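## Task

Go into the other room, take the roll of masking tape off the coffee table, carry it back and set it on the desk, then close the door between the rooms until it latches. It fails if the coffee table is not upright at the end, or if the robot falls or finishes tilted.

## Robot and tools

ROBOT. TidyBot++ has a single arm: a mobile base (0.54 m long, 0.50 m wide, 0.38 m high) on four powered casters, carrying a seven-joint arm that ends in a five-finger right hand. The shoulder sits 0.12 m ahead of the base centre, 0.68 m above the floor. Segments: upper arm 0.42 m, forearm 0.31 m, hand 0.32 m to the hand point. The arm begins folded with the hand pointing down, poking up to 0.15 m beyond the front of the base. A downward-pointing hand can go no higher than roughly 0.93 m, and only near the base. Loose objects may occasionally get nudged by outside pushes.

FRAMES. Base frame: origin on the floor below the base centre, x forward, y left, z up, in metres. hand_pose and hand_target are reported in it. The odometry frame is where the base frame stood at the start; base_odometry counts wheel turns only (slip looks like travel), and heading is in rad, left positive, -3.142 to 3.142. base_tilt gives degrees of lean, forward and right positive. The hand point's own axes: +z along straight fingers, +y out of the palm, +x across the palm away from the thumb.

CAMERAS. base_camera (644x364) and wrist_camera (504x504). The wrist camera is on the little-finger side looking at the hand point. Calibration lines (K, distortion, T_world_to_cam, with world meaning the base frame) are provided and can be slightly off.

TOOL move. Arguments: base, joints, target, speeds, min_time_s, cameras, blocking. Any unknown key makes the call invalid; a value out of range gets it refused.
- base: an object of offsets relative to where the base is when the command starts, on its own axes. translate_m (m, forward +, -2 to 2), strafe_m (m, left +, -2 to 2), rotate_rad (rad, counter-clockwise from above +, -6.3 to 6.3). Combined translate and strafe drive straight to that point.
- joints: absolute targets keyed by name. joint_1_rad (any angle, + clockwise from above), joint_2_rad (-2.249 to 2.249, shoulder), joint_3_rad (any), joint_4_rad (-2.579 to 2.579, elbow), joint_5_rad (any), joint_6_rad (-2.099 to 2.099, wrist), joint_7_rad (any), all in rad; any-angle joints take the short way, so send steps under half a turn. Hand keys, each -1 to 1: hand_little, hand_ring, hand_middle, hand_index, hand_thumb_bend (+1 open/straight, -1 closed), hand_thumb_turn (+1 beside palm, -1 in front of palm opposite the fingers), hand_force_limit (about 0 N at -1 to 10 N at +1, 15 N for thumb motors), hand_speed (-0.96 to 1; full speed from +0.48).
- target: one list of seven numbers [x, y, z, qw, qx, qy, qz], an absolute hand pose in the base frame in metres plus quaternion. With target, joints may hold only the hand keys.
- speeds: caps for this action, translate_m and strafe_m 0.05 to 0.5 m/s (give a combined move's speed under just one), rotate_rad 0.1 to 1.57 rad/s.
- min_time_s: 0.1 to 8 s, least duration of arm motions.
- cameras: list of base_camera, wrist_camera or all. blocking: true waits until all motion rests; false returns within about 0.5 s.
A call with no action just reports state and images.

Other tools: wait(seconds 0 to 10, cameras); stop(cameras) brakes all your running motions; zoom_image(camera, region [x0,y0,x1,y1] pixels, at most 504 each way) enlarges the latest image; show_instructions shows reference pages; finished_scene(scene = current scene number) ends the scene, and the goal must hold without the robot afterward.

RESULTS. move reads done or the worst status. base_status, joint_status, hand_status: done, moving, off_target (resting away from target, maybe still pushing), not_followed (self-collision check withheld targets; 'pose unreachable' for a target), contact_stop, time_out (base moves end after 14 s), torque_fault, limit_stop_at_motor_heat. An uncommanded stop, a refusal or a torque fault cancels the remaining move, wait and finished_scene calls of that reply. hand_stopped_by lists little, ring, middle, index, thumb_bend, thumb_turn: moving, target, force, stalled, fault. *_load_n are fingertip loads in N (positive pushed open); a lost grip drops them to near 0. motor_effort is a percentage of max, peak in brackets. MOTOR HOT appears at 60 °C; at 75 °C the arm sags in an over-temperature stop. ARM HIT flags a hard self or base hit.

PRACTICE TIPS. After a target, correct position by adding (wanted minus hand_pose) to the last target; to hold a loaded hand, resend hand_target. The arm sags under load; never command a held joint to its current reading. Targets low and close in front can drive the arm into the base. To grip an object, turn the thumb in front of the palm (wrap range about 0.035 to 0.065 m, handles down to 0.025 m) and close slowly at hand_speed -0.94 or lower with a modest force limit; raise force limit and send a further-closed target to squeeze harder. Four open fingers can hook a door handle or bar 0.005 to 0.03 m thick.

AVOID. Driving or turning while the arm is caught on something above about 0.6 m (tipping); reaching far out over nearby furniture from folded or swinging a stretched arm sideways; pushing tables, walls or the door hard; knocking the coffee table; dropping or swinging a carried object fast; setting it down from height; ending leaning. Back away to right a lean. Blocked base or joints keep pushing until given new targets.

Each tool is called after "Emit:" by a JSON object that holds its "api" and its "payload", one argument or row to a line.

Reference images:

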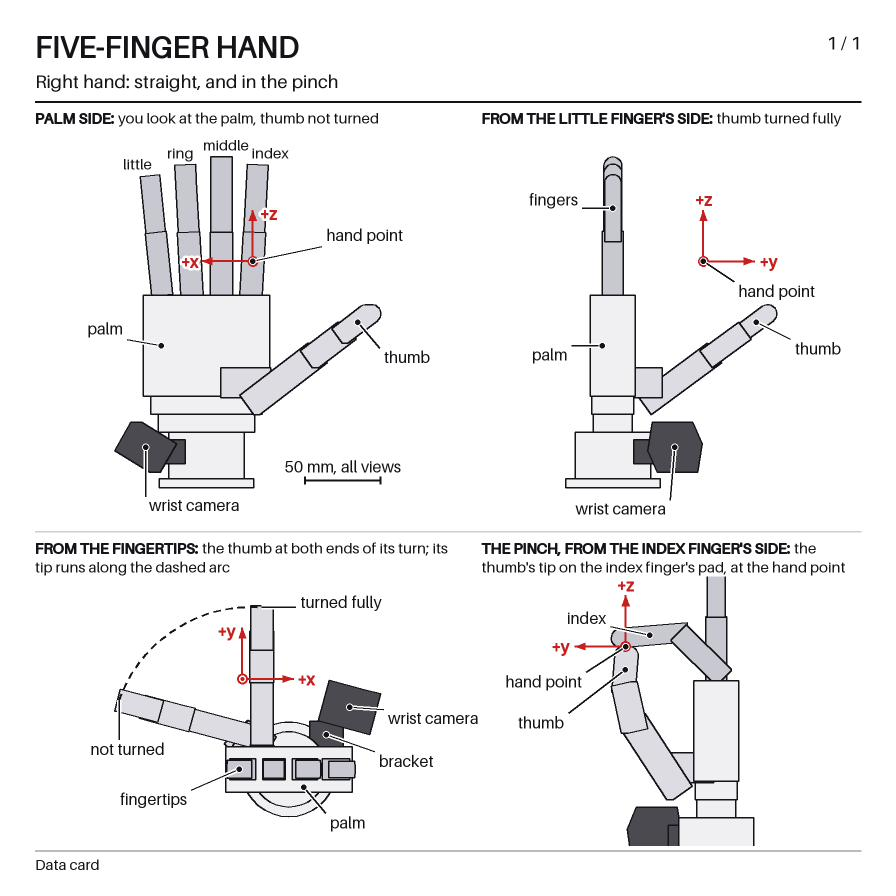

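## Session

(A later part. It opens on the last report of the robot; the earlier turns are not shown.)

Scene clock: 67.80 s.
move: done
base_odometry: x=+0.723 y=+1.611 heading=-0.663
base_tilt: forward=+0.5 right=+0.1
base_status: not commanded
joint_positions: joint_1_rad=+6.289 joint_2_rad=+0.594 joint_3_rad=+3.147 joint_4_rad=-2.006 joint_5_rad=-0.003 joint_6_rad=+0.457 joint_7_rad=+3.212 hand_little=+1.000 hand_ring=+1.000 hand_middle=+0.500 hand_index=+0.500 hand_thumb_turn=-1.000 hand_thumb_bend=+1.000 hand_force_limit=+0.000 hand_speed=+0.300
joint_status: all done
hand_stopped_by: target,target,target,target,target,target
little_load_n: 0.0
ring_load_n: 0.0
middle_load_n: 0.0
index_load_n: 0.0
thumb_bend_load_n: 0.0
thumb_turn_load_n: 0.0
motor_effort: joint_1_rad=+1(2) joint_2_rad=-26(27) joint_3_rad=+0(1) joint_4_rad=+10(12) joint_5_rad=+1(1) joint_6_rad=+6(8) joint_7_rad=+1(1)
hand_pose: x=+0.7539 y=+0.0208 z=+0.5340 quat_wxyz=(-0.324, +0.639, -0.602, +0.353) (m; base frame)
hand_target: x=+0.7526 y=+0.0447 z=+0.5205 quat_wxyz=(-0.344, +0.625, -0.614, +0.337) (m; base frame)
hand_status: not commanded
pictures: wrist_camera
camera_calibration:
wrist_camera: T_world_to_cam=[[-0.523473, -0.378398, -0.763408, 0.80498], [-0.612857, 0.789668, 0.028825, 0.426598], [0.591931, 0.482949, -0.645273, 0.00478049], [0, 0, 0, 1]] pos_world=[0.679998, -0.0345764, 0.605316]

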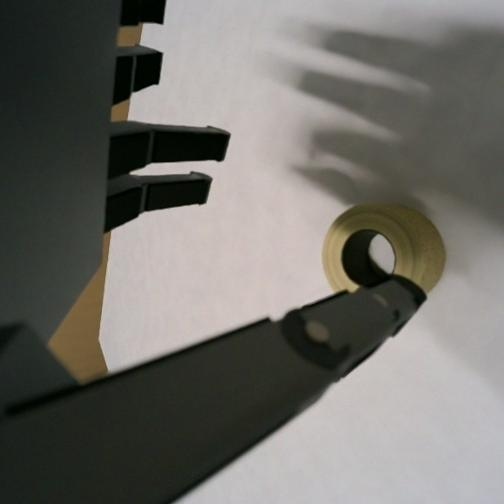

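Emit:
{"api": "move", "payload": {
  "joints": {"joint_2_rad":0.66,"joint_4_rad":-2.09,"joint_6_rad":0.555},
  "min_time_s": 1,
  "cameras": ["wrist_camera"]
}}

Scene clock: 69.77 s.
move: done
base_odometry: x=+0.723 y=+1.611 heading=-0.663
base_tilt: forward=+0.5 right=+0.1
base_status: not commanded
joint_positions: joint_1_rad=+6.289 joint_2_rad=+0.621 joint_3_rad=+3.147 joint_4_rad=-2.067 joint_5_rad=-0.003 joint_6_rad=+0.493 joint_7_rad=+3.212 hand_little=+1.000 hand_ring=+1.000 hand_middle=+0.500 hand_index=+0.500 hand_thumb_turn=-1.000 hand_thumb_bend=+1.000 hand_force_limit=+0.000 hand_speed=+0.300
joint_status: all done
hand_stopped_by: target,target,target,target,target,target
little_load_n: 0.0
ring_load_n: 0.0
middle_load_n: 0.0
index_load_n: 0.0
thumb_bend_load_n: 0.0
thumb_turn_load_n: 0.0
motor_effort: joint_1_rad=+0(1) joint_2_rad=-25(27) joint_3_rad=+0(1) joint_4_rad=+9(10) joint_5_rad=+1(1) joint_6_rad=+7(8) joint_7_rad=+1(1)
hand_pose: x=+0.7269 y=+0.0210 z=+0.5025 quat_wxyz=(-0.308, +0.648, -0.611, +0.336) (m; base frame)
hand_target: x=+0.7224 y=+0.0441 z=+0.4866 quat_wxyz=(-0.326, +0.635, -0.624, +0.319) (m; base frame)
hand_status: not commanded
pictures: wrist_camera
camera_calibration:
wrist_camera: T_world_to_cam=[[-0.562262, -0.378043, -0.735489, 0.780949], [-0.610451, 0.789721, 0.0607552, 0.392946], [0.557863, 0.48314, -0.674807, 0.0399283], [0, 0, 0, 1]] pos_world=[0.656698, -0.0343761, 0.57745]

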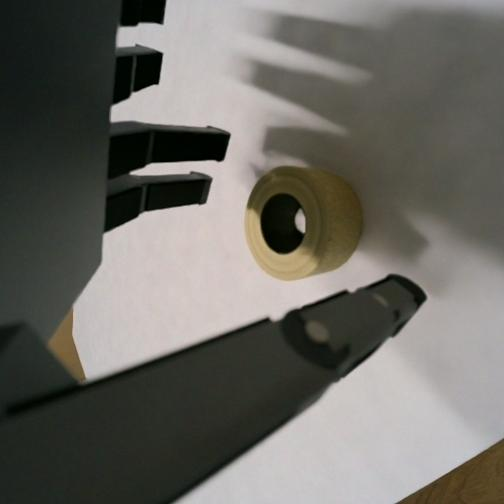

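Emit:
{"api": "move", "payload": {
  "joints": {"joint_2_rad":0.725,"joint_4_rad":-2.11,"joint_6_rad":0.64},
  "min_time_s": 1,
  "cameras": ["wrist_camera"]
}}

Scene clock: 72.07 s.
move: done
base_odometry: x=+0.723 y=+1.611 heading=-0.663
base_tilt: forward=+0.6 right=+0.1
base_status: not commanded
joint_positions: joint_1_rad=+6.289 joint_2_rad=+0.686 joint_3_rad=+3.147 joint_4_rad=-2.086 joint_5_rad=-0.003 joint_6_rad=+0.577 joint_7_rad=+3.212 hand_little=+1.000 hand_ring=+1.000 hand_middle=+0.500 hand_index=+0.500 hand_thumb_turn=-1.000 hand_thumb_bend=+1.000 hand_force_limit=+0.000 hand_speed=+0.300
joint_status: all done
hand_stopped_by: target,target,target,target,target,target
little_load_n: 0.0
ring_load_n: 0.0
middle_load_n: 0.0
index_load_n: 0.0
thumb_bend_load_n: 0.0
thumb_turn_load_n: 0.0
motor_effort: joint_1_rad=+1(1) joint_2_rad=-26(27) joint_3_rad=+0(1) joint_4_rad=+8(10) joint_5_rad=+1(1) joint_6_rad=+6(7) joint_7_rad=+1(1)
hand_pose: x=+0.7243 y=+0.0209 z=+0.4752 quat_wxyz=(-0.308, +0.648, -0.611, +0.336) (m; base frame)
hand_target: x=+0.7184 y=+0.0440 z=+0.4600 quat_wxyz=(-0.326, +0.635, -0.624, +0.319) (m; base frame)
hand_status: not commanded
pictures: wrist_camera
camera_calibration:
wrist_camera: T_world_to_cam=[[-0.562196, -0.378374, -0.73537, 0.75938], [-0.610442, 0.78976, 0.0603273, 0.393382], [0.55794, 0.482816, -0.674975, 0.0230476], [0, 0, 0, 1]] pos_world=[0.654198, -0.0344761, 0.55025]

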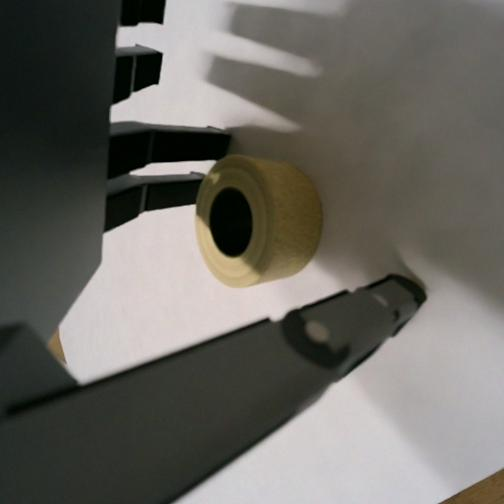

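Emit:
{"api": "move", "payload": {
  "joints": {"hand_speed":-0.75,"hand_force_limit":-0.2,"hand_index":-0.6,"hand_middle":-0.6},
  "cameras": ["wrist_camera"]
}}

Scene clock: 75.20 s.
move: off_target
base_odometry: x=+0.723 y=+1.611 heading=-0.663
base_tilt: forward=+0.5 right=+0.1
base_status: not commanded
joint_positions: joint_1_rad=+6.289 joint_2_rad=+0.687 joint_3_rad=+3.147 joint_4_rad=-2.088 joint_5_rad=-0.003 joint_6_rad=+0.592 joint_7_rad=+3.212 hand_little=+1.000 hand_ring=+1.000 hand_middle=-0.165 hand_index=-0.144 hand_thumb_turn=-1.000 hand_thumb_bend=+1.000 hand_force_limit=-0.200 hand_speed=-0.750
joint_status: hand_middle off_target (ended at -0.165, target -0.600); hand_index off_target (ended at -0.144, target -0.600); the others done
hand_stopped_by: target,target,force,force,target,target
little_load_n: 0.0
ring_load_n: 0.0
middle_load_n: 10.5
index_load_n: 2.5
thumb_bend_load_n: 2.0
thumb_turn_load_n: 0.5
motor_effort: joint_1_rad=+1(1) joint_2_rad=-26(27) joint_3_rad=-1(1) joint_4_rad=+8(8) joint_5_rad=+1(1) joint_6_rad=+6(7) joint_7_rad=+1(1)
hand_pose: x=+0.7268 y=+0.0209 z=+0.4775 quat_wxyz=(-0.312, +0.646, -0.609, +0.340) (m; base frame)
hand_target: x=+0.7184 y=+0.0440 z=+0.4600 quat_wxyz=(-0.326, +0.635, -0.624, +0.319) (m; base frame)
hand_status: not commanded
pictures: wrist_camera
camera_calibration:
wrist_camera: T_world_to_cam=[[-0.553034, -0.378076, -0.742437, 0.759185], [-0.61097, 0.789886, 0.052867, 0.398742], [0.566453, 0.482844, -0.667827, 0.013553], [0, 0, 0, 1]] pos_world=[0.655797, -0.0344755, 0.551617]

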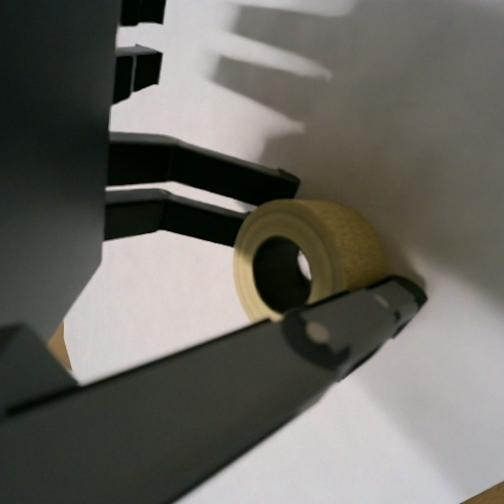

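Emit:
{"api": "move", "payload": {
  "joints": {"joint_2_rad":0.60,"joint_4_rad":-2.09,"joint_6_rad":0.53},
  "min_time_s": 1.2,
  "cameras": ["wrist_camera"]
}}

Scene clock: 77.07 s.
move: done
base_odometry: x=+0.723 y=+1.611 heading=-0.663
base_tilt: forward=+0.5 right=+0.1
base_status: not commanded
joint_positions: joint_1_rad=+6.289 joint_2_rad=+0.622 joint_3_rad=+3.147 joint_4_rad=-2.088 joint_5_rad=-0.003 joint_6_rad=+0.586 joint_7_rad=+3.212 hand_little=+1.000 hand_ring=+1.000 hand_middle=-0.165 hand_index=-0.144 hand_thumb_turn=-1.000 hand_thumb_bend=+1.000 hand_force_limit=-0.200 hand_speed=-0.750
joint_status: all done
hand_stopped_by: target,target,force,force,target,target
little_load_n: 0.0
ring_load_n: 0.0
middle_load_n: 10.5
index_load_n: 2.5
thumb_bend_load_n: 2.0
thumb_turn_load_n: 1.0
motor_effort: joint_1_rad=+1(1) joint_2_rad=-26(28) joint_3_rad=-1(1) joint_4_rad=+9(10) joint_5_rad=+1(1) joint_6_rad=+7(7) joint_7_rad=+1(1)
hand_pose: x=+0.7374 y=+0.0209 z=+0.5160 quat_wxyz=(-0.329, +0.635, -0.599, +0.359) (m; base frame)
hand_target: x=+0.7274 y=+0.0442 z=+0.5172 quat_wxyz=(-0.337, +0.629, -0.618, +0.330) (m; base frame)
hand_status: not commanded
pictures: wrist_camera
camera_calibration:
wrist_camera: T_world_to_cam=[[-0.508436, -0.378257, -0.773572, 0.776804], [-0.612986, 0.789919, 0.0166402, 0.423342], [0.604765, 0.482649, -0.633489, -0.0126366], [0, 0, 0, 1]] pos_world=[0.6621, -0.0344754, 0.585865]

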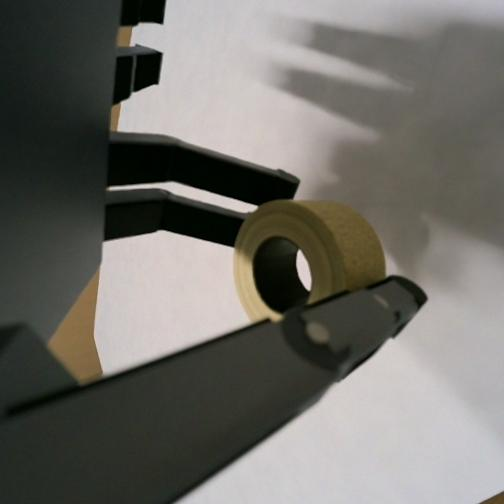

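Emit:
{"api": "move", "payload": {
  "base": {"translate_m":-0.15},
  "joints": {"joint_2_rad":0.02,"joint_4_rad":-1.45,"joint_6_rad":-0.68},
  "min_time_s": 1.8,
  "cameras": ["wrist_camera"]
}}

Scene clock: 81.97 s.
move: done
base_odometry: x=+0.605 y=+1.704 heading=-0.663
base_tilt: forward=+0.5 right=+0.1
base_status: done
joint_positions: joint_1_rad=+6.288 joint_2_rad=+0.026 joint_3_rad=+3.147 joint_4_rad=-1.472 joint_5_rad=-0.003 joint_6_rad=-0.615 joint_7_rad=+3.212 hand_little=+1.000 hand_ring=+1.000 hand_middle=-0.165 hand_index=-0.144 hand_thumb_turn=-1.000 hand_thumb_bend=+1.000 hand_force_limit=-0.200 hand_speed=-0.750
joint_status: all done
hand_stopped_by: target,target,force,force,target,target
little_load_n: 0.0
ring_load_n: 0.0
middle_load_n: 10.5
index_load_n: 3.0
thumb_bend_load_n: 2.0
thumb_turn_load_n: 1.0
motor_effort: joint_1_rad=+0(1) joint_2_rad=-17(29) joint_3_rad=+0(1) joint_4_rad=+17(17) joint_5_rad=+1(1) joint_6_rad=+7(8) joint_7_rad=+1(1)
hand_pose: x=+0.6874 y=+0.0228 z=+0.9060 quat_wxyz=(-0.335, +0.633, -0.597, +0.361) (m; base frame)
hand_target: x=+0.6761 y=+0.0432 z=+0.9075 quat_wxyz=(-0.340, +0.628, -0.616, +0.333) (m; base frame)
hand_status: not commanded
pictures: wrist_camera
camera_calibration:
wrist_camera: T_world_to_cam=[[-0.498824, -0.376135, -0.780831, 1.05364], [-0.615163, 0.788289, 0.0132619, 0.389264], [0.610532, 0.486954, -0.624601, 0.251646], [0, 0, 0, 1]] pos_world=[0.611404, -0.0330813, 0.974732]

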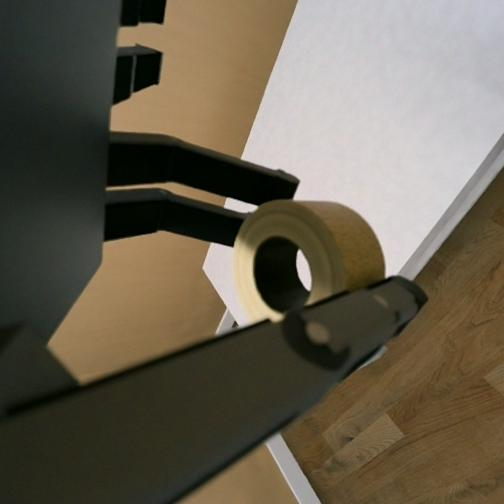

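Emit:
{"api": "move", "payload": {
  "base": {"translate_m":-1.06,"strafe_m":0.13,"rotate_rad":-1.571},
  "speeds": {"rotate_rad":0.9},
  "cameras": ["all"]
}}

Scene clock: 85.57 s.
move: done
base_odometry: x=-0.150 y=+2.459 heading=-2.234
base_tilt: forward=+0.5 right=+0.1
base_status: done
joint_positions: joint_1_rad=+6.276 joint_2_rad=+0.025 joint_3_rad=+3.146 joint_4_rad=-1.472 joint_5_rad=-0.003 joint_6_rad=-0.618 joint_7_rad=+3.212 hand_little=+1.000 hand_ring=+1.000 hand_middle=-0.165 hand_index=-0.144 hand_thumb_turn=-1.000 hand_thumb_bend=+1.000 hand_force_limit=-0.200 hand_speed=-0.750
joint_status: not commanded
hand_stopped_by: target,target,force,force,target,target
little_load_n: 0.0
ring_load_n: 0.0
middle_load_n: 10.0
index_load_n: 3.0
thumb_bend_load_n: 2.0
thumb_turn_load_n: 1.0
motor_effort: joint_1_rad=+1(3) joint_2_rad=-16(20) joint_3_rad=+0(3) joint_4_rad=+17(17) joint_5_rad=+0(1) joint_6_rad=+7(7) joint_7_rad=+1(1)
hand_pose: x=+0.6863 y=+0.0300 z=+0.9052 quat_wxyz=(-0.336, +0.638, -0.594, +0.357) (m; base frame)
hand_target: x=+0.6761 y=+0.0432 z=+0.9075 quat_wxyz=(-0.340, +0.628, -0.616, +0.333) (m; base frame)
hand_status: not commanded
pictures: base_camera, wrist_camera
camera_calibration:
wrist_camera: T_world_to_cam=[[-0.496632, -0.382469, -0.779149, 1.05234], [-0.625109, 0.780386, 0.0153702, 0.38809], [0.602159, 0.494686, -0.62665, 0.255602], [0, 0, 0, 1]] pos_world=[0.611314, -0.0268144, 0.974141]

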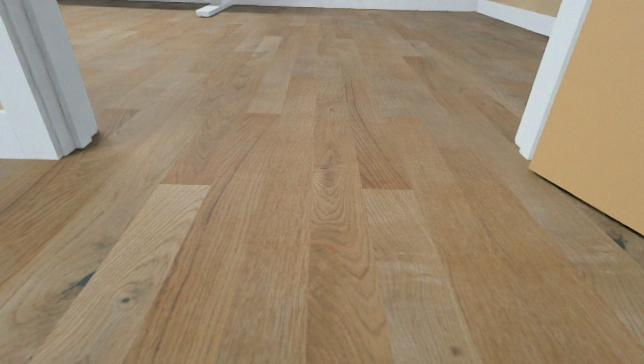

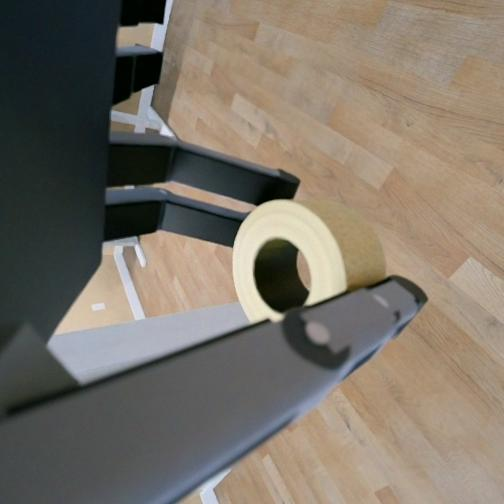

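Emit:
{"api": "move", "payload": {
  "base": {"translate_m":1.5,"strafe_m":0.03}
}}

Emit:
{"api": "move", "payload": {
  "base": {"translate_m":0.6,"strafe_m":0.7},
  "cameras": ["all"]
}}

Scene clock: 89.90 s.
move: done
base_odometry: x=-1.050 y=+1.258 heading=-2.235
base_tilt: forward=+0.5 right=+0.1
base_status: done
joint_positions: joint_1_rad=+6.276 joint_2_rad=+0.023 joint_3_rad=+3.146 joint_4_rad=-1.472 joint_5_rad=-0.003 joint_6_rad=-0.621 joint_7_rad=+3.212 hand_little=+1.000 hand_ring=+1.000 hand_middle=-0.165 hand_index=-0.144 hand_thumb_turn=-1.000 hand_thumb_bend=+1.000 hand_force_limit=-0.200 hand_speed=-0.750
joint_status: not commanded
hand_stopped_by: target,target,force,force,target,target
little_load_n: -0.5
ring_load_n: 0.0
middle_load_n: 10.0
index_load_n: 3.0
thumb_bend_load_n: 1.5
thumb_turn_load_n: 1.0
motor_effort: joint_1_rad=+1(2) joint_2_rad=-17(20) joint_3_rad=+0(2) joint_4_rad=+17(18) joint_5_rad=+1(1) joint_6_rad=+7(8) joint_7_rad=+1(1)
hand_pose: x=+0.6851 y=+0.0300 z=+0.9063 quat_wxyz=(-0.336, +0.638, -0.594, +0.358) (m; base frame)
hand_target: x=+0.6761 y=+0.0432 z=+0.9075 quat_wxyz=(-0.340, +0.628, -0.616, +0.333) (m; base frame)
hand_status: not commanded
pictures: none

Scene clock: 93.07 s.
move: done
base_odometry: x=-0.869 y=+0.354 heading=-2.235
base_tilt: forward=+0.6 right=+0.1
base_status: done
joint_positions: joint_1_rad=+6.276 joint_2_rad=+0.022 joint_3_rad=+3.146 joint_4_rad=-1.472 joint_5_rad=-0.003 joint_6_rad=-0.622 joint_7_rad=+3.212 hand_little=+1.000 hand_ring=+1.000 hand_middle=-0.165 hand_index=-0.144 hand_thumb_turn=-1.000 hand_thumb_bend=+1.000 hand_force_limit=-0.200 hand_speed=-0.750
joint_status: not commanded
hand_stopped_by: target,target,force,force,target,target
little_load_n: 0.0
ring_load_n: 0.0
middle_load_n: 10.0
index_load_n: 3.0
thumb_bend_load_n: 2.0
thumb_turn_load_n: 1.0
motor_effort: joint_1_rad=+1(2) joint_2_rad=-16(18) joint_3_rad=+0(2) joint_4_rad=+17(17) joint_5_rad=+1(1) joint_6_rad=+7(8) joint_7_rad=+1(1)
hand_pose: x=+0.6850 y=+0.0300 z=+0.9062 quat_wxyz=(-0.336, +0.638, -0.594, +0.358) (m; base frame)
hand_target: x=+0.6761 y=+0.0432 z=+0.9075 quat_wxyz=(-0.340, +0.628, -0.616, +0.333) (m; base frame)
hand_status: not commanded
pictures: base_camera, wrist_camera
camera_calibration:
wrist_camera: T_world_to_cam=[[-0.496603, -0.382444, -0.77918, 1.05257], [-0.62507, 0.780418, 0.0153315, 0.387276], [0.602223, 0.494656, -0.626612, 0.256998], [0, 0, 0, 1]] pos_world=[0.610014, -0.0268142, 0.975241]

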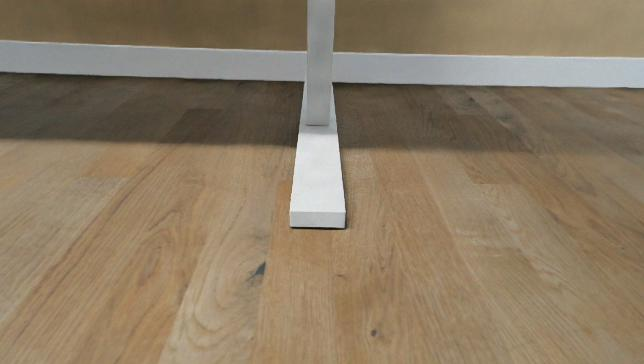

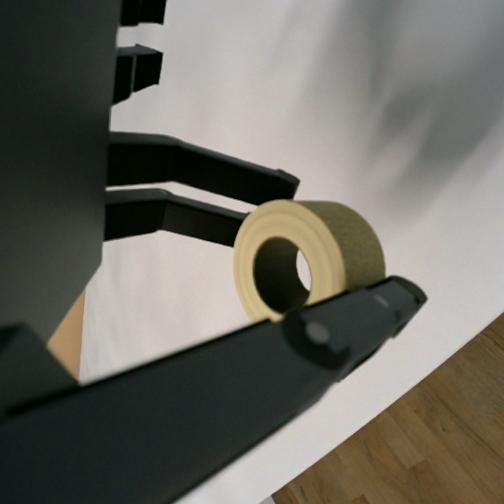

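Emit:
{"api": "move", "payload": {
  "base": {"translate_m":0.2},
  "joints": {"joint_4_rad":-1.6,"joint_6_rad":-0.53},
  "speeds": {"translate_m":0.25},
  "cameras": ["all"]
}}

Scene clock: 95.77 s.
move: done
base_odometry: x=-0.992 y=+0.197 heading=-2.235
base_tilt: forward=+0.6 right=+0.1
base_status: done
joint_positions: joint_1_rad=+6.276 joint_2_rad=+0.020 joint_3_rad=+3.146 joint_4_rad=-1.578 joint_5_rad=-0.003 joint_6_rad=-0.584 joint_7_rad=+3.212 hand_little=+1.000 hand_ring=+1.000 hand_middle=-0.165 hand_index=-0.144 hand_thumb_turn=-1.000 hand_thumb_bend=+1.000 hand_force_limit=-0.200 hand_speed=-0.750
joint_status: all done
hand_stopped_by: target,target,force,force,target,target
little_load_n: 0.0
ring_load_n: 0.0
middle_load_n: 10.5
index_load_n: 3.0
thumb_bend_load_n: 2.0
thumb_turn_load_n: 1.0
motor_effort: joint_1_rad=+1(2) joint_2_rad=-16(19) joint_3_rad=+0(1) joint_4_rad=+16(18) joint_5_rad=+1(1) joint_6_rad=+7(9) joint_7_rad=+1(1)
hand_pose: x=+0.6696 y=+0.0299 z=+0.8585 quat_wxyz=(-0.316, +0.649, -0.605, +0.337) (m; base frame)
hand_target: x=+0.6773 y=+0.0432 z=+0.8604 quat_wxyz=(-0.340, +0.628, -0.616, +0.333) (m; base frame)
hand_status: not commanded
pictures: base_camera, wrist_camera
camera_calibration:
wrist_camera: T_world_to_cam=[[-0.546553, -0.382501, -0.744965, 1.01184], [-0.622679, 0.780463, 0.0561098, 0.341793], [0.559955, 0.494541, -0.66474, 0.297419], [0, 0, 0, 1]] pos_world=[0.599309, -0.0268141, 0.932311]

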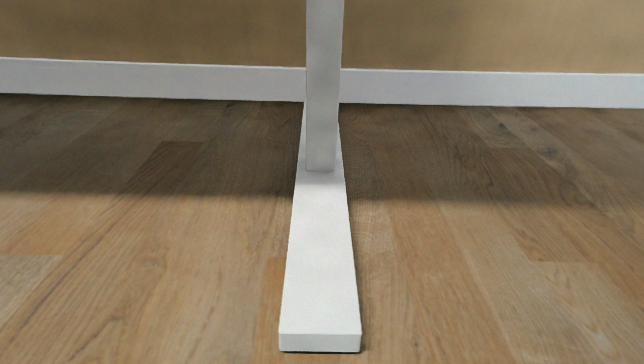

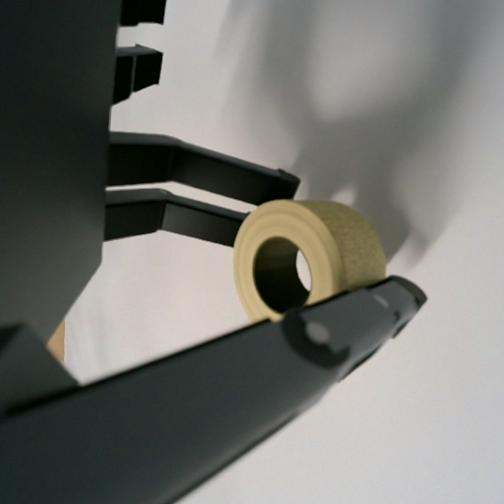

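Emit:
{"api": "move", "payload": {
  "joints": {"joint_4_rad":-1.67,"joint_6_rad":-0.46},
  "min_time_s": 1,
  "cameras": ["wrist_camera"]
}}

Scene clock: 98.50 s.
move: done
base_odometry: x=-0.992 y=+0.197 heading=-2.235
base_tilt: forward=+0.6 right=+0.1
base_status: not commanded
joint_positions: joint_1_rad=+6.276 joint_2_rad=+0.020 joint_3_rad=+3.146 joint_4_rad=-1.639 joint_5_rad=-0.003 joint_6_rad=-0.521 joint_7_rad=+3.211 hand_little=+1.000 hand_ring=+1.000 hand_middle=-0.165 hand_index=-0.144 hand_thumb_turn=-1.000 hand_thumb_bend=+1.000 hand_force_limit=-0.200 hand_speed=-0.750
joint_status: all done
hand_stopped_by: target,target,force,force,target,target
little_load_n: 0.0
ring_load_n: 0.0
middle_load_n: 10.0
index_load_n: 3.0
thumb_bend_load_n: 2.0
thumb_turn_load_n: 1.0
motor_effort: joint_1_rad=+1(1) joint_2_rad=-15(17) joint_3_rad=+0(1) joint_4_rad=+16(17) joint_5_rad=+1(1) joint_6_rad=+7(8) joint_7_rad=+1(1)
hand_pose: x=+0.6690 y=+0.0299 z=+0.8398 quat_wxyz=(-0.317, +0.649, -0.604, +0.337) (m; base frame)
hand_target: x=+0.6754 y=+0.0432 z=+0.8385 quat_wxyz=(-0.340, +0.628, -0.616, +0.333) (m; base frame)
hand_status: not commanded
pictures: wrist_camera
camera_calibration:
wrist_camera: T_world_to_cam=[[-0.545043, -0.382293, -0.746177, 0.997411], [-0.62261, 0.780608, 0.0548508, 0.343551], [0.561503, 0.494473, -0.663484, 0.283207], [0, 0, 0, 1]] pos_world=[0.598508, -0.0269134, 0.913305]

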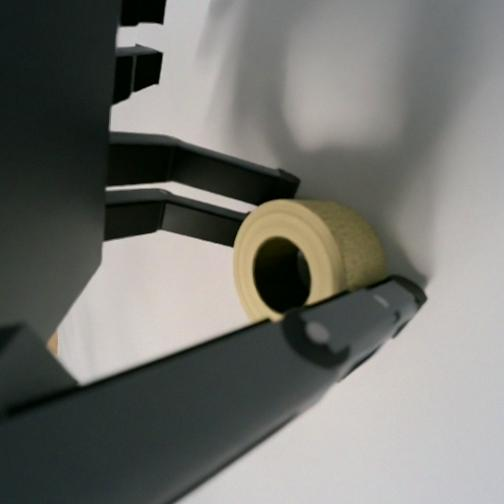

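Emit:
{"api": "move", "payload": {
  "joints": {"joint_4_rad":-1.705,"joint_6_rad":-0.425},
  "min_time_s": 0.6,
  "cameras": ["wrist_camera"]
}}

Scene clock: 99.63 s.
move: done
base_odometry: x=-0.992 y=+0.197 heading=-2.235
base_tilt: forward=+0.5 right=+0.1
base_status: not commanded
joint_positions: joint_1_rad=+6.276 joint_2_rad=+0.016 joint_3_rad=+3.146 joint_4_rad=-1.660 joint_5_rad=-0.003 joint_6_rad=-0.479 joint_7_rad=+3.211 hand_little=+1.000 hand_ring=+1.000 hand_middle=-0.165 hand_index=-0.144 hand_thumb_turn=-1.000 hand_thumb_bend=+1.000 hand_force_limit=-0.200 hand_speed=-0.750
joint_status: all done
hand_stopped_by: target,target,force,force,target,target
little_load_n: 0.0
ring_load_n: 0.0
middle_load_n: 10.0
index_load_n: 2.0
thumb_bend_load_n: 2.0
thumb_turn_load_n: 0.5
motor_effort: joint_1_rad=+0(1) joint_2_rad=-13(16) joint_3_rad=+0(1) joint_4_rad=+14(16) joint_5_rad=+1(1) joint_6_rad=+5(7) joint_7_rad=+1(1)
hand_pose: x=+0.6728 y=+0.0299 z=+0.8400 quat_wxyz=(-0.324, +0.644, -0.601, +0.345) (m; base frame)
hand_target: x=+0.6740 y=+0.0432 z=+0.8276 quat_wxyz=(-0.340, +0.628, -0.616, +0.333) (m; base frame)
hand_status: not commanded
pictures: wrist_camera
camera_calibration:
wrist_camera: T_world_to_cam=[[-0.526825, -0.381287, -0.759655, 0.998786], [-0.623253, 0.780985, 0.0402362, 0.358597], [0.577937, 0.494654, -0.649081, 0.258114], [0, 0, 0, 1]] pos_world=[0.600509, -0.0269117, 0.911841]

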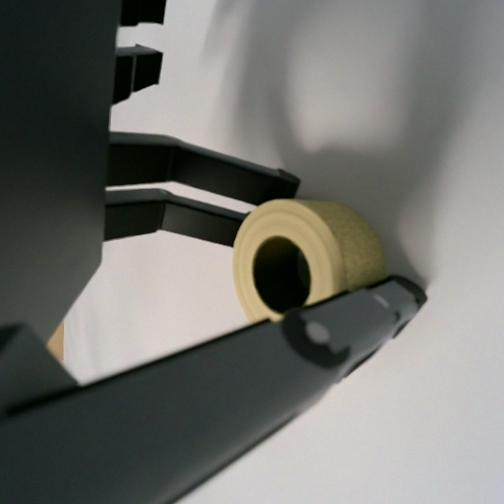

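Emit:
{"api": "move", "payload": {
  "joints": {"hand_speed":-0.7,"hand_index":0.45,"hand_middle":0.45},
  "cameras": ["wrist_camera"]
}}

Scene clock: 101.63 s.
move: done
base_odometry: x=-0.992 y=+0.197 heading=-2.235
base_tilt: forward=+0.5 right=+0.1
base_status: not commanded
joint_positions: joint_1_rad=+6.276 joint_2_rad=+0.015 joint_3_rad=+3.146 joint_4_rad=-1.665 joint_5_rad=-0.003 joint_6_rad=-0.474 joint_7_rad=+3.210 hand_little=+1.000 hand_ring=+1.000 hand_middle=+0.450 hand_index=+0.450 hand_thumb_turn=-1.000 hand_thumb_bend=+1.000 hand_force_limit=-0.200 hand_speed=-0.700
joint_status: all done
hand_stopped_by: target,target,target,target,target,target
little_load_n: 0.0
ring_load_n: -0.5
middle_load_n: 0.0
index_load_n: 0.0
thumb_bend_load_n: -0.5
thumb_turn_load_n: 0.0
motor_effort: joint_1_rad=+1(1) joint_2_rad=-14(15) joint_3_rad=+0(1) joint_4_rad=+14(16) joint_5_rad=+1(1) joint_6_rad=+5(6) joint_7_rad=+1(1)
hand_pose: x=+0.6725 y=+0.0299 z=+0.8392 quat_wxyz=(-0.325, +0.644, -0.601, +0.345) (m; base frame)
hand_target: x=+0.6740 y=+0.0432 z=+0.8276 quat_wxyz=(-0.340, +0.628, -0.616, +0.333) (m; base frame)
hand_status: not commanded
pictures: wrist_camera
camera_calibration:
wrist_camera: T_world_to_cam=[[-0.526144, -0.381197, -0.760172, 0.997879], [-0.623246, 0.781016, 0.0397223, 0.358853], [0.578565, 0.494674, -0.648506, 0.256795], [0, 0, 0, 1]] pos_world=[0.600109, -0.0269115, 0.910838]

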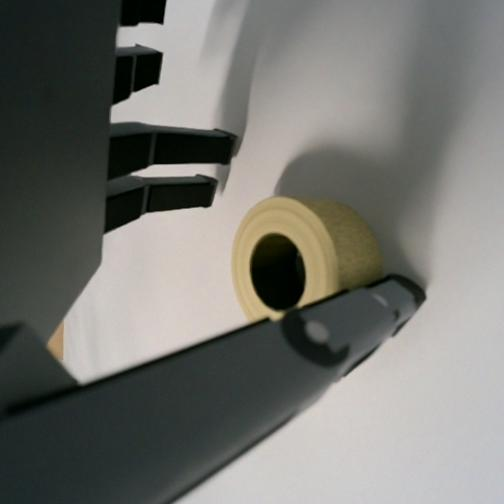

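Emit:
{"api": "move", "payload": {
  "joints": {"joint_2_rad":0.0,"joint_4_rad":-1.45,"joint_6_rad":-0.68},
  "min_time_s": 1,
  "cameras": ["wrist_camera"]
}}

Scene clock: 103.33 s.
move: done
base_odometry: x=-0.992 y=+0.197 heading=-2.235
base_tilt: forward=+0.5 right=+0.1
base_status: not commanded
joint_positions: joint_1_rad=+6.276 joint_2_rad=+0.013 joint_3_rad=+3.146 joint_4_rad=-1.474 joint_5_rad=-0.003 joint_6_rad=-0.615 joint_7_rad=+3.210 hand_little=+1.000 hand_ring=+1.000 hand_middle=+0.450 hand_index=+0.450 hand_thumb_turn=-1.000 hand_thumb_bend=+1.000 hand_force_limit=-0.200 hand_speed=-0.700
joint_status: all done
hand_stopped_by: target,target,target,target,target,target
little_load_n: 0.0
ring_load_n: 0.0
middle_load_n: 0.0
index_load_n: 0.0
thumb_bend_load_n: 0.0
thumb_turn_load_n: 0.0
motor_effort: joint_1_rad=+0(1) joint_2_rad=-16(18) joint_3_rad=+0(1) joint_4_rad=+17(19) joint_5_rad=+1(1) joint_6_rad=+7(8) joint_7_rad=+1(1)
hand_pose: x=+0.6837 y=+0.0301 z=+0.9121 quat_wxyz=(-0.340, +0.635, -0.592, +0.362) (m; base frame)
hand_target: x=+0.6715 y=+0.0431 z=+0.9186 quat_wxyz=(-0.346, +0.624, -0.613, +0.339) (m; base frame)
hand_status: not commanded
pictures: wrist_camera
camera_calibration:
wrist_camera: T_world_to_cam=[[-0.485968, -0.381299, -0.786414, 1.0558], [-0.624775, 0.780769, 0.00751981, 0.39325], [0.61114, 0.494986, -0.617655, 0.247176], [0, 0, 0, 1]] pos_world=[0.607716, -0.0268125, 0.980004]

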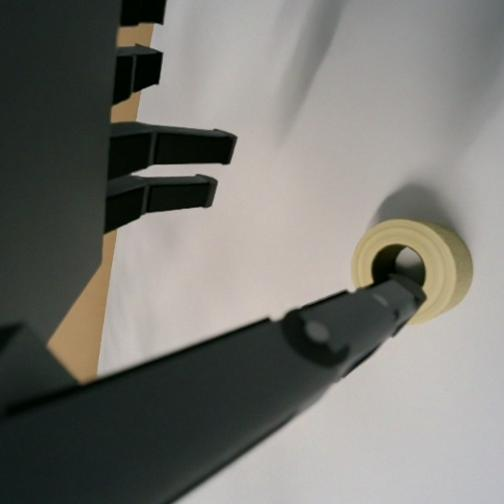

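Emit:
{"api": "move", "payload": {
  "base": {"translate_m":-0.55,"strafe_m":-0.707},
  "joints": {"joint_1_rad":0.0,"joint_2_rad":-1.2,"joint_4_rad":-2.03,"joint_6_rad":-0.4,"joint_7_rad":-1.75,"hand_speed":0.3,"hand_little":-1,"hand_ring":-1,"hand_middle":-1,"hand_index":-1},
  "cameras": ["wrist_camera"]
}}

Emit:
{"api": "move", "payload": {
  "base": {"translate_m":-2.0},
  "cameras": ["all"]
}}

Scene clock: 108.53 s.
move: done
base_odometry: x=-1.210 y=+1.066 heading=-2.234
base_tilt: forward=+0.5 right=+0.1
base_status: done
joint_positions: joint_1_rad=+6.276 joint_2_rad=-1.181 joint_3_rad=+3.146 joint_4_rad=-2.002 joint_5_rad=-0.003 joint_6_rad=-0.463 joint_7_rad=+4.461 hand_little=-1.000 hand_ring=-1.000 hand_middle=-1.000 hand_index=-1.000 hand_thumb_turn=-1.000 hand_thumb_bend=+1.000 hand_force_limit=-0.200 hand_speed=+0.300
joint_status: all done
hand_stopped_by: target,target,target,target,target,target
little_load_n: 0.0
ring_load_n: 0.0
middle_load_n: 0.0
index_load_n: 0.0
thumb_bend_load_n: 0.0
thumb_turn_load_n: 0.5
motor_effort: joint_1_rad=+0(3) joint_2_rad=+15(19) joint_3_rad=+1(2) joint_4_rad=+14(18) joint_5_rad=+1(1) joint_6_rad=+8(9) joint_7_rad=+1(2)
hand_pose: x=+0.2817 y=-0.0497 z=+1.1038 quat_wxyz=(-0.106, +0.594, -0.076, +0.794) (m; base frame)
hand_target: x=+0.2761 y=-0.0526 z=+1.1154 quat_wxyz=(-0.073, +0.575, -0.052, +0.813) (m; base frame)
hand_status: not commanded
pictures: wrist_camera
camera_calibration:
wrist_camera: T_world_to_cam=[[-0.0334351, -0.997883, 0.0557838, -0.107022], [-0.278903, -0.0442819, -0.959298, 1.13161], [0.959737, -0.0476325, -0.276832, 0.149362], [0, 0, 0, 1]] pos_world=[0.168684, -0.0495709, 1.13287]

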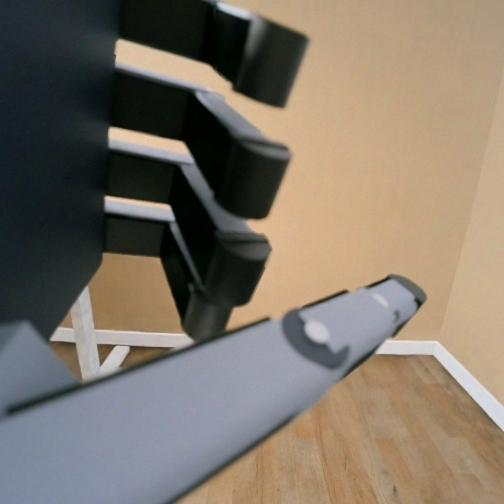

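Scene clock: 113.07 s.
move: done
base_odometry: x=+0.022 y=+2.642 heading=-2.234
base_tilt: forward=+0.5 right=+0.1
base_status: done
joint_positions: joint_1_rad=+6.276 joint_2_rad=-1.185 joint_3_rad=+3.146 joint_4_rad=-2.007 joint_5_rad=-0.003 joint_6_rad=-0.460 joint_7_rad=+4.461 hand_little=-1.000 hand_ring=-1.000 hand_middle=-1.000 hand_index=-1.000 hand_thumb_turn=-1.000 hand_thumb_bend=+1.000 hand_force_limit=-0.200 hand_speed=+0.300
joint_status: not commanded
hand_stopped_by: target,target,target,target,target,target
little_load_n: 0.0
ring_load_n: 0.0
middle_load_n: 0.0
index_load_n: 0.0
thumb_bend_load_n: 0.0
thumb_turn_load_n: 0.5
motor_effort: joint_1_rad=+0(1) joint_2_rad=+15(17) joint_3_rad=+1(2) joint_4_rad=+14(14) joint_5_rad=+1(1) joint_6_rad=+8(8) joint_7_rad=+1(1)
hand_pose: x=+0.2815 y=-0.0497 z=+1.1025 quat_wxyz=(-0.105, +0.593, -0.075, +0.794) (m; base frame)
hand_target: x=+0.2761 y=-0.0526 z=+1.1154 quat_wxyz=(-0.073, +0.575, -0.052, +0.813) (m; base frame)
hand_status: not commanded
pictures: base_camera, wrist_camera
camera_calibration:
wrist_camera: T_world_to_cam=[[-0.0336468, -0.997847, 0.0563026, -0.1074], [-0.277834, -0.0447753, -0.959585, 1.13034], [0.96004, -0.0479297, -0.275729, 0.147857], [0, 0, 0, 1]] pos_world=[0.168484, -0.0494708, 1.13147]

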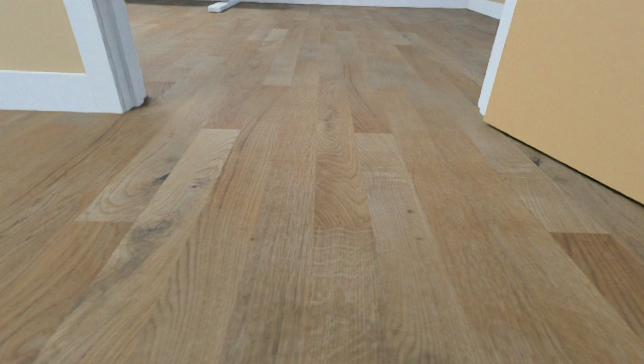

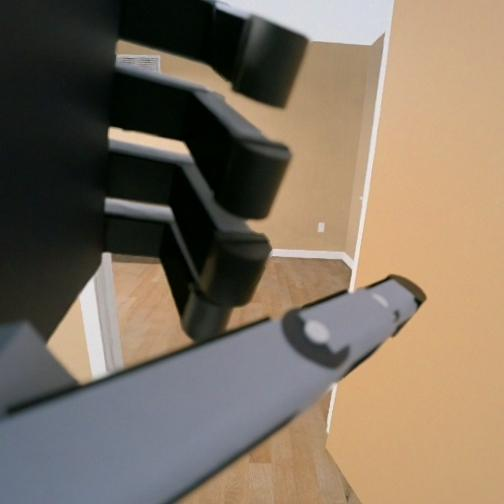

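Emit:
{"api": "move", "payload": {
  "base": {"translate_m":-0.56,"strafe_m":-0.92},
  "joints": {"joint_1_rad":0.0,"joint_2_rad":0.02,"joint_4_rad":-1.2,"joint_6_rad":-0.3,"joint_7_rad":-1.75},
  "min_time_s": 3.6,
  "cameras": ["all"]
}}

Scene clock: 119.20 s.
move: done
base_odometry: x=-0.359 y=+3.649 heading=-2.234
base_tilt: forward=+0.5 right=+0.1
base_status: done
joint_positions: joint_1_rad=+6.276 joint_2_rad=+0.004 joint_3_rad=+3.146 joint_4_rad=-1.228 joint_5_rad=-0.003 joint_6_rad=-0.363 joint_7_rad=+4.461 hand_little=-1.000 hand_ring=-1.000 hand_middle=-1.000 hand_index=-1.000 hand_thumb_turn=-1.000 hand_thumb_bend=+1.000 hand_force_limit=-0.200 hand_speed=+0.300
joint_status: all done
hand_stopped_by: target,target,target,target,target,target
little_load_n: 0.0
ring_load_n: 0.0
middle_load_n: 0.0
index_load_n: 0.0
thumb_bend_load_n: 0.0
thumb_turn_load_n: 0.5
motor_effort: joint_1_rad=+0(1) joint_2_rad=-15(18) joint_3_rad=+1(2) joint_4_rad=+17(18) joint_5_rad=+1(1) joint_6_rad=+8(9) joint_7_rad=+1(2)
hand_pose: x=+0.7383 y=-0.0472 z=+1.1541 quat_wxyz=(-0.090, +0.710, -0.089, +0.693) (m; base frame)
hand_target: x=+0.7464 y=-0.0526 z=+1.1859 quat_wxyz=(-0.065, +0.686, -0.062, +0.722) (m; base frame)
hand_status: not commanded
pictures: base_camera, wrist_camera
camera_calibration:
wrist_camera: T_world_to_cam=[[-0.0163299, -0.997412, 0.0700165, -0.120971], [-0.559736, -0.0489056, -0.827226, 1.36206], [0.82851, -0.0526993, -0.557489, 0.14573], [0, 0, 0, 1]] pos_world=[0.639683, -0.0463652, 1.21645]

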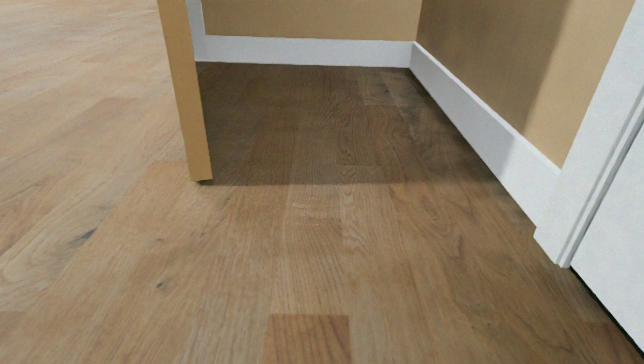

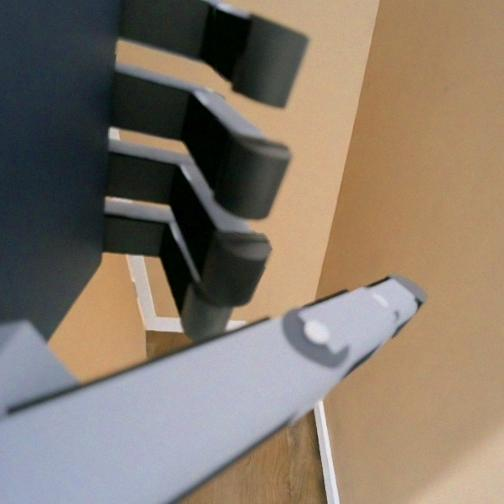

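Emit:
{"api": "move", "payload": {
  "base": {"translate_m":0.15},
  "speeds": {"translate_m":0.35}
}}

Emit:
{"api": "move", "payload": {
  "base": {"translate_m":0.08,"strafe_m":0.75},
  "speeds": {"strafe_m":0.22}
}}

Emit:
{"api": "move", "payload": {
  "base": {"translate_m":0.29,"strafe_m":0.3},
  "speeds": {"strafe_m":0.25}
}}

Emit:
{"api": "move", "payload": {
  "base": {"translate_m":0.25,"strafe_m":0.12},
  "speeds": {"translate_m":0.2},
  "cameras": ["base_camera"]
}}

Scene clock: 121.07 s.
move: done
base_odometry: x=-0.451 y=+3.531 heading=-2.235
base_tilt: forward=+0.5 right=+0.1
base_status: done
joint_positions: joint_1_rad=+6.276 joint_2_rad=+0.017 joint_3_rad=+3.146 joint_4_rad=-1.225 joint_5_rad=-0.003 joint_6_rad=-0.360 joint_7_rad=+4.461 hand_little=-1.000 hand_ring=-1.000 hand_middle=-1.000 hand_index=-1.000 hand_thumb_turn=-1.000 hand_thumb_bend=+1.000 hand_force_limit=-0.200 hand_speed=+0.300
joint_status: not commanded
hand_stopped_by: target,target,target,target,target,target
little_load_n: 0.0
ring_load_n: 0.0
middle_load_n: 0.0
index_load_n: 0.0
thumb_bend_load_n: 0.0
thumb_turn_load_n: 0.5
motor_effort: joint_1_rad=+0(1) joint_2_rad=-16(21) joint_3_rad=+0(1) joint_4_rad=+16(18) joint_5_rad=+1(1) joint_6_rad=+8(9) joint_7_rad=+1(1)
hand_pose: x=+0.7447 y=-0.0471 z=+1.1488 quat_wxyz=(-0.089, +0.713, -0.090, +0.690) (m; base frame)
hand_target: x=+0.7464 y=-0.0526 z=+1.1859 quat_wxyz=(-0.065, +0.686, -0.062, +0.722) (m; base frame)
hand_status: not commanded
pictures: none

Scene clock: 125.20 s.
move: done
base_odometry: x=+0.090 y=+3.006 heading=-2.234
base_tilt: forward=+0.5 right=+0.1
base_status: done
joint_positions: joint_1_rad=+6.287 joint_2_rad=+0.019 joint_3_rad=+3.146 joint_4_rad=-1.194 joint_5_rad=-0.001 joint_6_rad=-0.348 joint_7_rad=+4.482 hand_little=-1.000 hand_ring=-1.000 hand_middle=-1.000 hand_index=-1.000 hand_thumb_turn=-1.000 hand_thumb_bend=+1.000 hand_force_limit=-0.200 hand_speed=+0.300
joint_status: not commanded
hand_stopped_by: target,target,target,target,target,target
little_load_n: 0.0
ring_load_n: 0.0
middle_load_n: 0.0
index_load_n: 0.0
thumb_bend_load_n: 0.0
thumb_turn_load_n: 0.5
motor_effort: joint_1_rad=+0(9) joint_2_rad=-17(21) joint_3_rad=+0(9) joint_4_rad=+16(22) joint_5_rad=+1(5) joint_6_rad=+8(23) joint_7_rad=+1(2)
hand_pose: x=+0.7434 y=-0.0546 z=+1.1721 quat_wxyz=(-0.080, +0.698, -0.084, +0.706) (m; base frame)
hand_target: x=+0.7464 y=-0.0526 z=+1.1859 quat_wxyz=(-0.065, +0.686, -0.062, +0.722) (m; base frame)
hand_status: not commanded
pictures: none

Scene clock: 127.73 s.
move: done
base_odometry: x=+0.148 y=+2.593 heading=-2.235
base_tilt: forward=+0.5 right=+0.1
base_status: done
joint_positions: joint_1_rad=+6.289 joint_2_rad=+0.011 joint_3_rad=+3.148 joint_4_rad=-1.195 joint_5_rad=-0.001 joint_6_rad=-0.342 joint_7_rad=+4.482 hand_little=-1.000 hand_ring=-1.000 hand_middle=-1.000 hand_index=-1.000 hand_thumb_turn=-1.000 hand_thumb_bend=+1.000 hand_force_limit=-0.200 hand_speed=+0.300
joint_status: not commanded
hand_stopped_by: target,target,target,target,target,target
little_load_n: 0.0
ring_load_n: 0.0
middle_load_n: 0.0
index_load_n: 0.0
thumb_bend_load_n: 0.0
thumb_turn_load_n: 0.5
motor_effort: joint_1_rad=+1(8) joint_2_rad=-16(18) joint_3_rad=+0(8) joint_4_rad=+16(19) joint_5_rad=+1(4) joint_6_rad=+8(13) joint_7_rad=+1(1)
hand_pose: x=+0.7397 y=-0.0577 z=+1.1783 quat_wxyz=(-0.078, +0.694, -0.085, +0.711) (m; base frame)
hand_target: x=+0.7464 y=-0.0526 z=+1.1859 quat_wxyz=(-0.065, +0.686, -0.062, +0.722) (m; base frame)
hand_status: not commanded
pictures: none

Scene clock: 129.90 s.
move: done
base_odometry: x=+0.089 y=+2.322 heading=-2.234
base_tilt: forward=+0.5 right=+0.0
base_status: done
joint_positions: joint_1_rad=+6.289 joint_2_rad=+0.011 joint_3_rad=+3.148 joint_4_rad=-1.195 joint_5_rad=-0.001 joint_6_rad=-0.342 joint_7_rad=+4.482 hand_little=-1.000 hand_ring=-1.000 hand_middle=-1.000 hand_index=-1.000 hand_thumb_turn=-1.000 hand_thumb_bend=+1.000 hand_force_limit=-0.200 hand_speed=+0.300
joint_status: not commanded
hand_stopped_by: target,target,target,target,target,target
little_load_n: 0.0
ring_load_n: 0.0
middle_load_n: 0.0
index_load_n: 0.0
thumb_bend_load_n: 0.0
thumb_turn_load_n: 0.0
motor_effort: joint_1_rad=+1(1) joint_2_rad=-15(18) joint_3_rad=+0(1) joint_4_rad=+16(17) joint_5_rad=+1(1) joint_6_rad=+8(8) joint_7_rad=+1(1)
hand_pose: x=+0.7399 y=-0.0577 z=+1.1781 quat_wxyz=(-0.078, +0.694, -0.085, +0.711) (m; base frame)
hand_target: x=+0.7464 y=-0.0526 z=+1.1859 quat_wxyz=(-0.065, +0.686, -0.062, +0.722) (m; base frame)
hand_status: not commanded
pictures: base_camera

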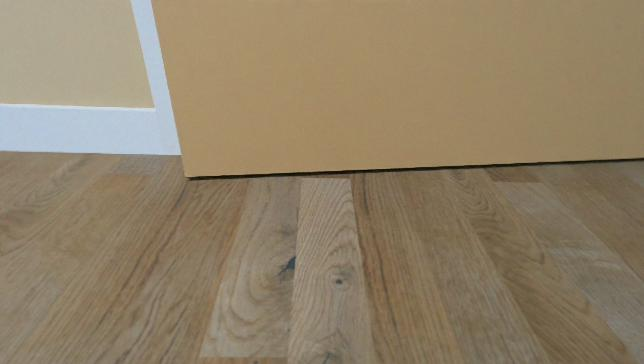

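Emit:
{"api": "move", "payload": {
  "base": {"translate_m":0.17},
  "speeds": {"translate_m":0.12},
  "cameras": ["base_camera"]
}}

Scene clock: 132.60 s.
move: done
base_odometry: x=-0.016 y=+2.188 heading=-2.234
base_tilt: forward=+0.5 right=+0.1
base_status: done
joint_positions: joint_1_rad=+6.289 joint_2_rad=-0.036 joint_3_rad=+3.148 joint_4_rad=-1.198 joint_5_rad=-0.001 joint_6_rad=-0.345 joint_7_rad=+4.482 hand_little=-1.000 hand_ring=-1.000 hand_middle=-1.000 hand_index=-1.001 hand_thumb_turn=-1.000 hand_thumb_bend=+1.000 hand_force_limit=-0.200 hand_speed=+0.300
joint_status: not commanded
hand_stopped_by: target,target,target,target,target,target
little_load_n: 0.0
ring_load_n: 0.0
middle_load_n: 0.0
index_load_n: -4.5
thumb_bend_load_n: 0.0
thumb_turn_load_n: 0.5
motor_effort: joint_1_rad=+0(1) joint_2_rad=-7(17) joint_3_rad=+0(2) joint_4_rad=+16(24) joint_5_rad=+1(1) joint_6_rad=+10(20) joint_7_rad=+1(2)
hand_pose: x=+0.7160 y=-0.0576 z=+1.2037 quat_wxyz=(-0.080, +0.679, -0.083, +0.725) (m; base frame)
hand_target: x=+0.7464 y=-0.0526 z=+1.1859 quat_wxyz=(-0.065, +0.686, -0.062, +0.722) (m; base frame)
hand_status: not commanded
pictures: base_camera

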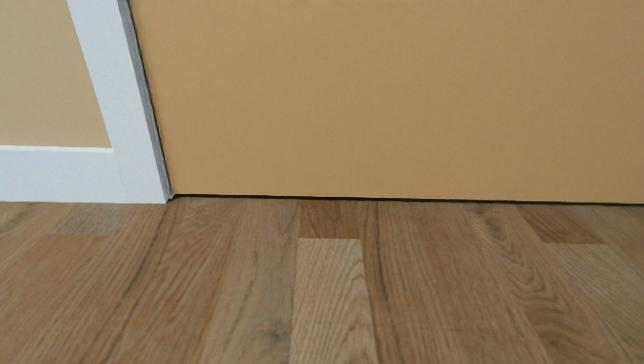

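Emit:
{"api": "move", "payload": {
  "base": {"translate_m":0.02},
  "speeds": {"translate_m":0.1},
  "cameras": ["base_camera"]
}}

Emit:
{"api": "move", "payload": {
  "base": {"translate_m":-0.12},
  "speeds": {"translate_m":0.3},
  "cameras": ["base_camera"]
}}

Emit:
{"api": "zoom_image", "payload": {
  "camera": "base_camera",
  "region": [60, 0, 310, 200]
}}

Scene clock: 133.63 s.
move: done
base_odometry: x=-0.028 y=+2.172 heading=-2.234
base_tilt: forward=+0.5 right=+0.1
base_status: done
joint_positions: joint_1_rad=+6.289 joint_2_rad=-0.072 joint_3_rad=+3.148 joint_4_rad=-1.203 joint_5_rad=-0.001 joint_6_rad=-0.346 joint_7_rad=+4.482 hand_little=-1.000 hand_ring=-1.000 hand_middle=-1.000 hand_index=-1.001 hand_thumb_turn=-1.000 hand_thumb_bend=+1.000 hand_force_limit=-0.200 hand_speed=+0.300
joint_status: not commanded
hand_stopped_by: target,target,target,target,target,target
little_load_n: 0.0
ring_load_n: 0.0
middle_load_n: 0.0
index_load_n: -9.5
thumb_bend_load_n: 0.0
thumb_turn_load_n: 0.5
motor_effort: joint_1_rad=-1(1) joint_2_rad=+2(7) joint_3_rad=+0(1) joint_4_rad=+17(20) joint_5_rad=+1(1) joint_6_rad=+14(18) joint_7_rad=+1(2)
hand_pose: x=+0.6975 y=-0.0575 z=+1.2214 quat_wxyz=(-0.081, +0.669, -0.082, +0.735) (m; base frame)
hand_target: x=+0.7464 y=-0.0526 z=+1.1859 quat_wxyz=(-0.065, +0.686, -0.062, +0.722) (m; base frame)
hand_status: not commanded
pictures: base_camera

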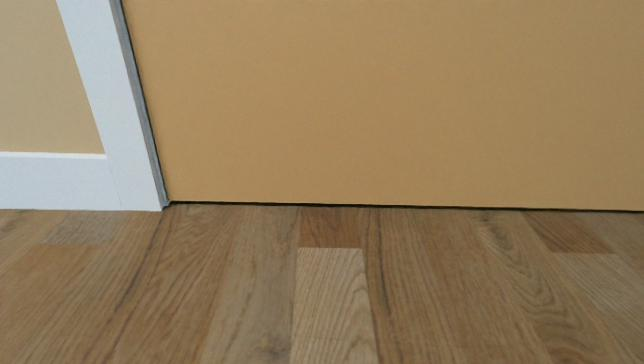

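Scene clock: 134.90 s.
move: done
base_odometry: x=+0.046 y=+2.267 heading=-2.234
base_tilt: forward=+0.5 right=+0.1
base_status: done
joint_positions: joint_1_rad=+6.289 joint_2_rad=+0.011 joint_3_rad=+3.148 joint_4_rad=-1.197 joint_5_rad=-0.001 joint_6_rad=-0.317 joint_7_rad=+4.482 hand_little=-1.000 hand_ring=-1.000 hand_middle=-1.000 hand_index=-1.000 hand_thumb_turn=-1.000 hand_thumb_bend=+1.000 hand_force_limit=-0.200 hand_speed=+0.300
joint_status: not commanded
hand_stopped_by: target,target,target,target,target,target
little_load_n: 0.0
ring_load_n: 0.0
middle_load_n: 0.0
index_load_n: 0.0
thumb_bend_load_n: 0.0
thumb_turn_load_n: 0.0
motor_effort: joint_1_rad=+1(2) joint_2_rad=-15(22) joint_3_rad=+0(2) joint_4_rad=+16(19) joint_5_rad=+1(1) joint_6_rad=+8(13) joint_7_rad=+1(1)
hand_pose: x=+0.7406 y=-0.0578 z=+1.1852 quat_wxyz=(-0.079, +0.686, -0.084, +0.719) (m; base frame)
hand_target: x=+0.7464 y=-0.0526 z=+1.1859 quat_wxyz=(-0.065, +0.686, -0.062, +0.722) (m; base frame)
hand_status: not commanded
pictures: base_camera

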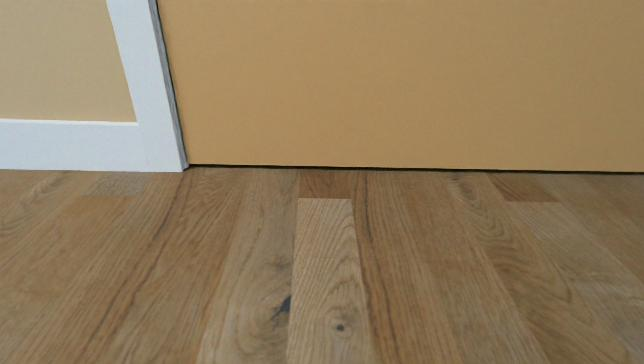

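Scaled by 2.016.

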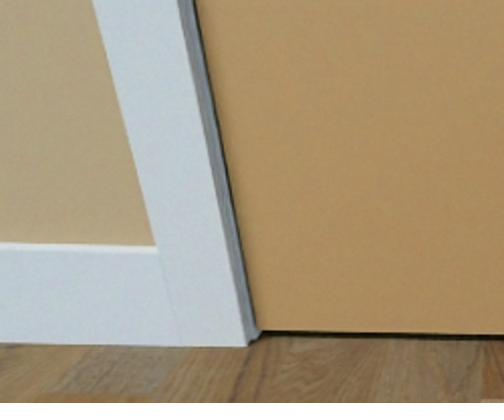

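Emit:
{"api": "finished_scene", "payload": {
  "scene": 2
}}

The scene is finished: the task was done.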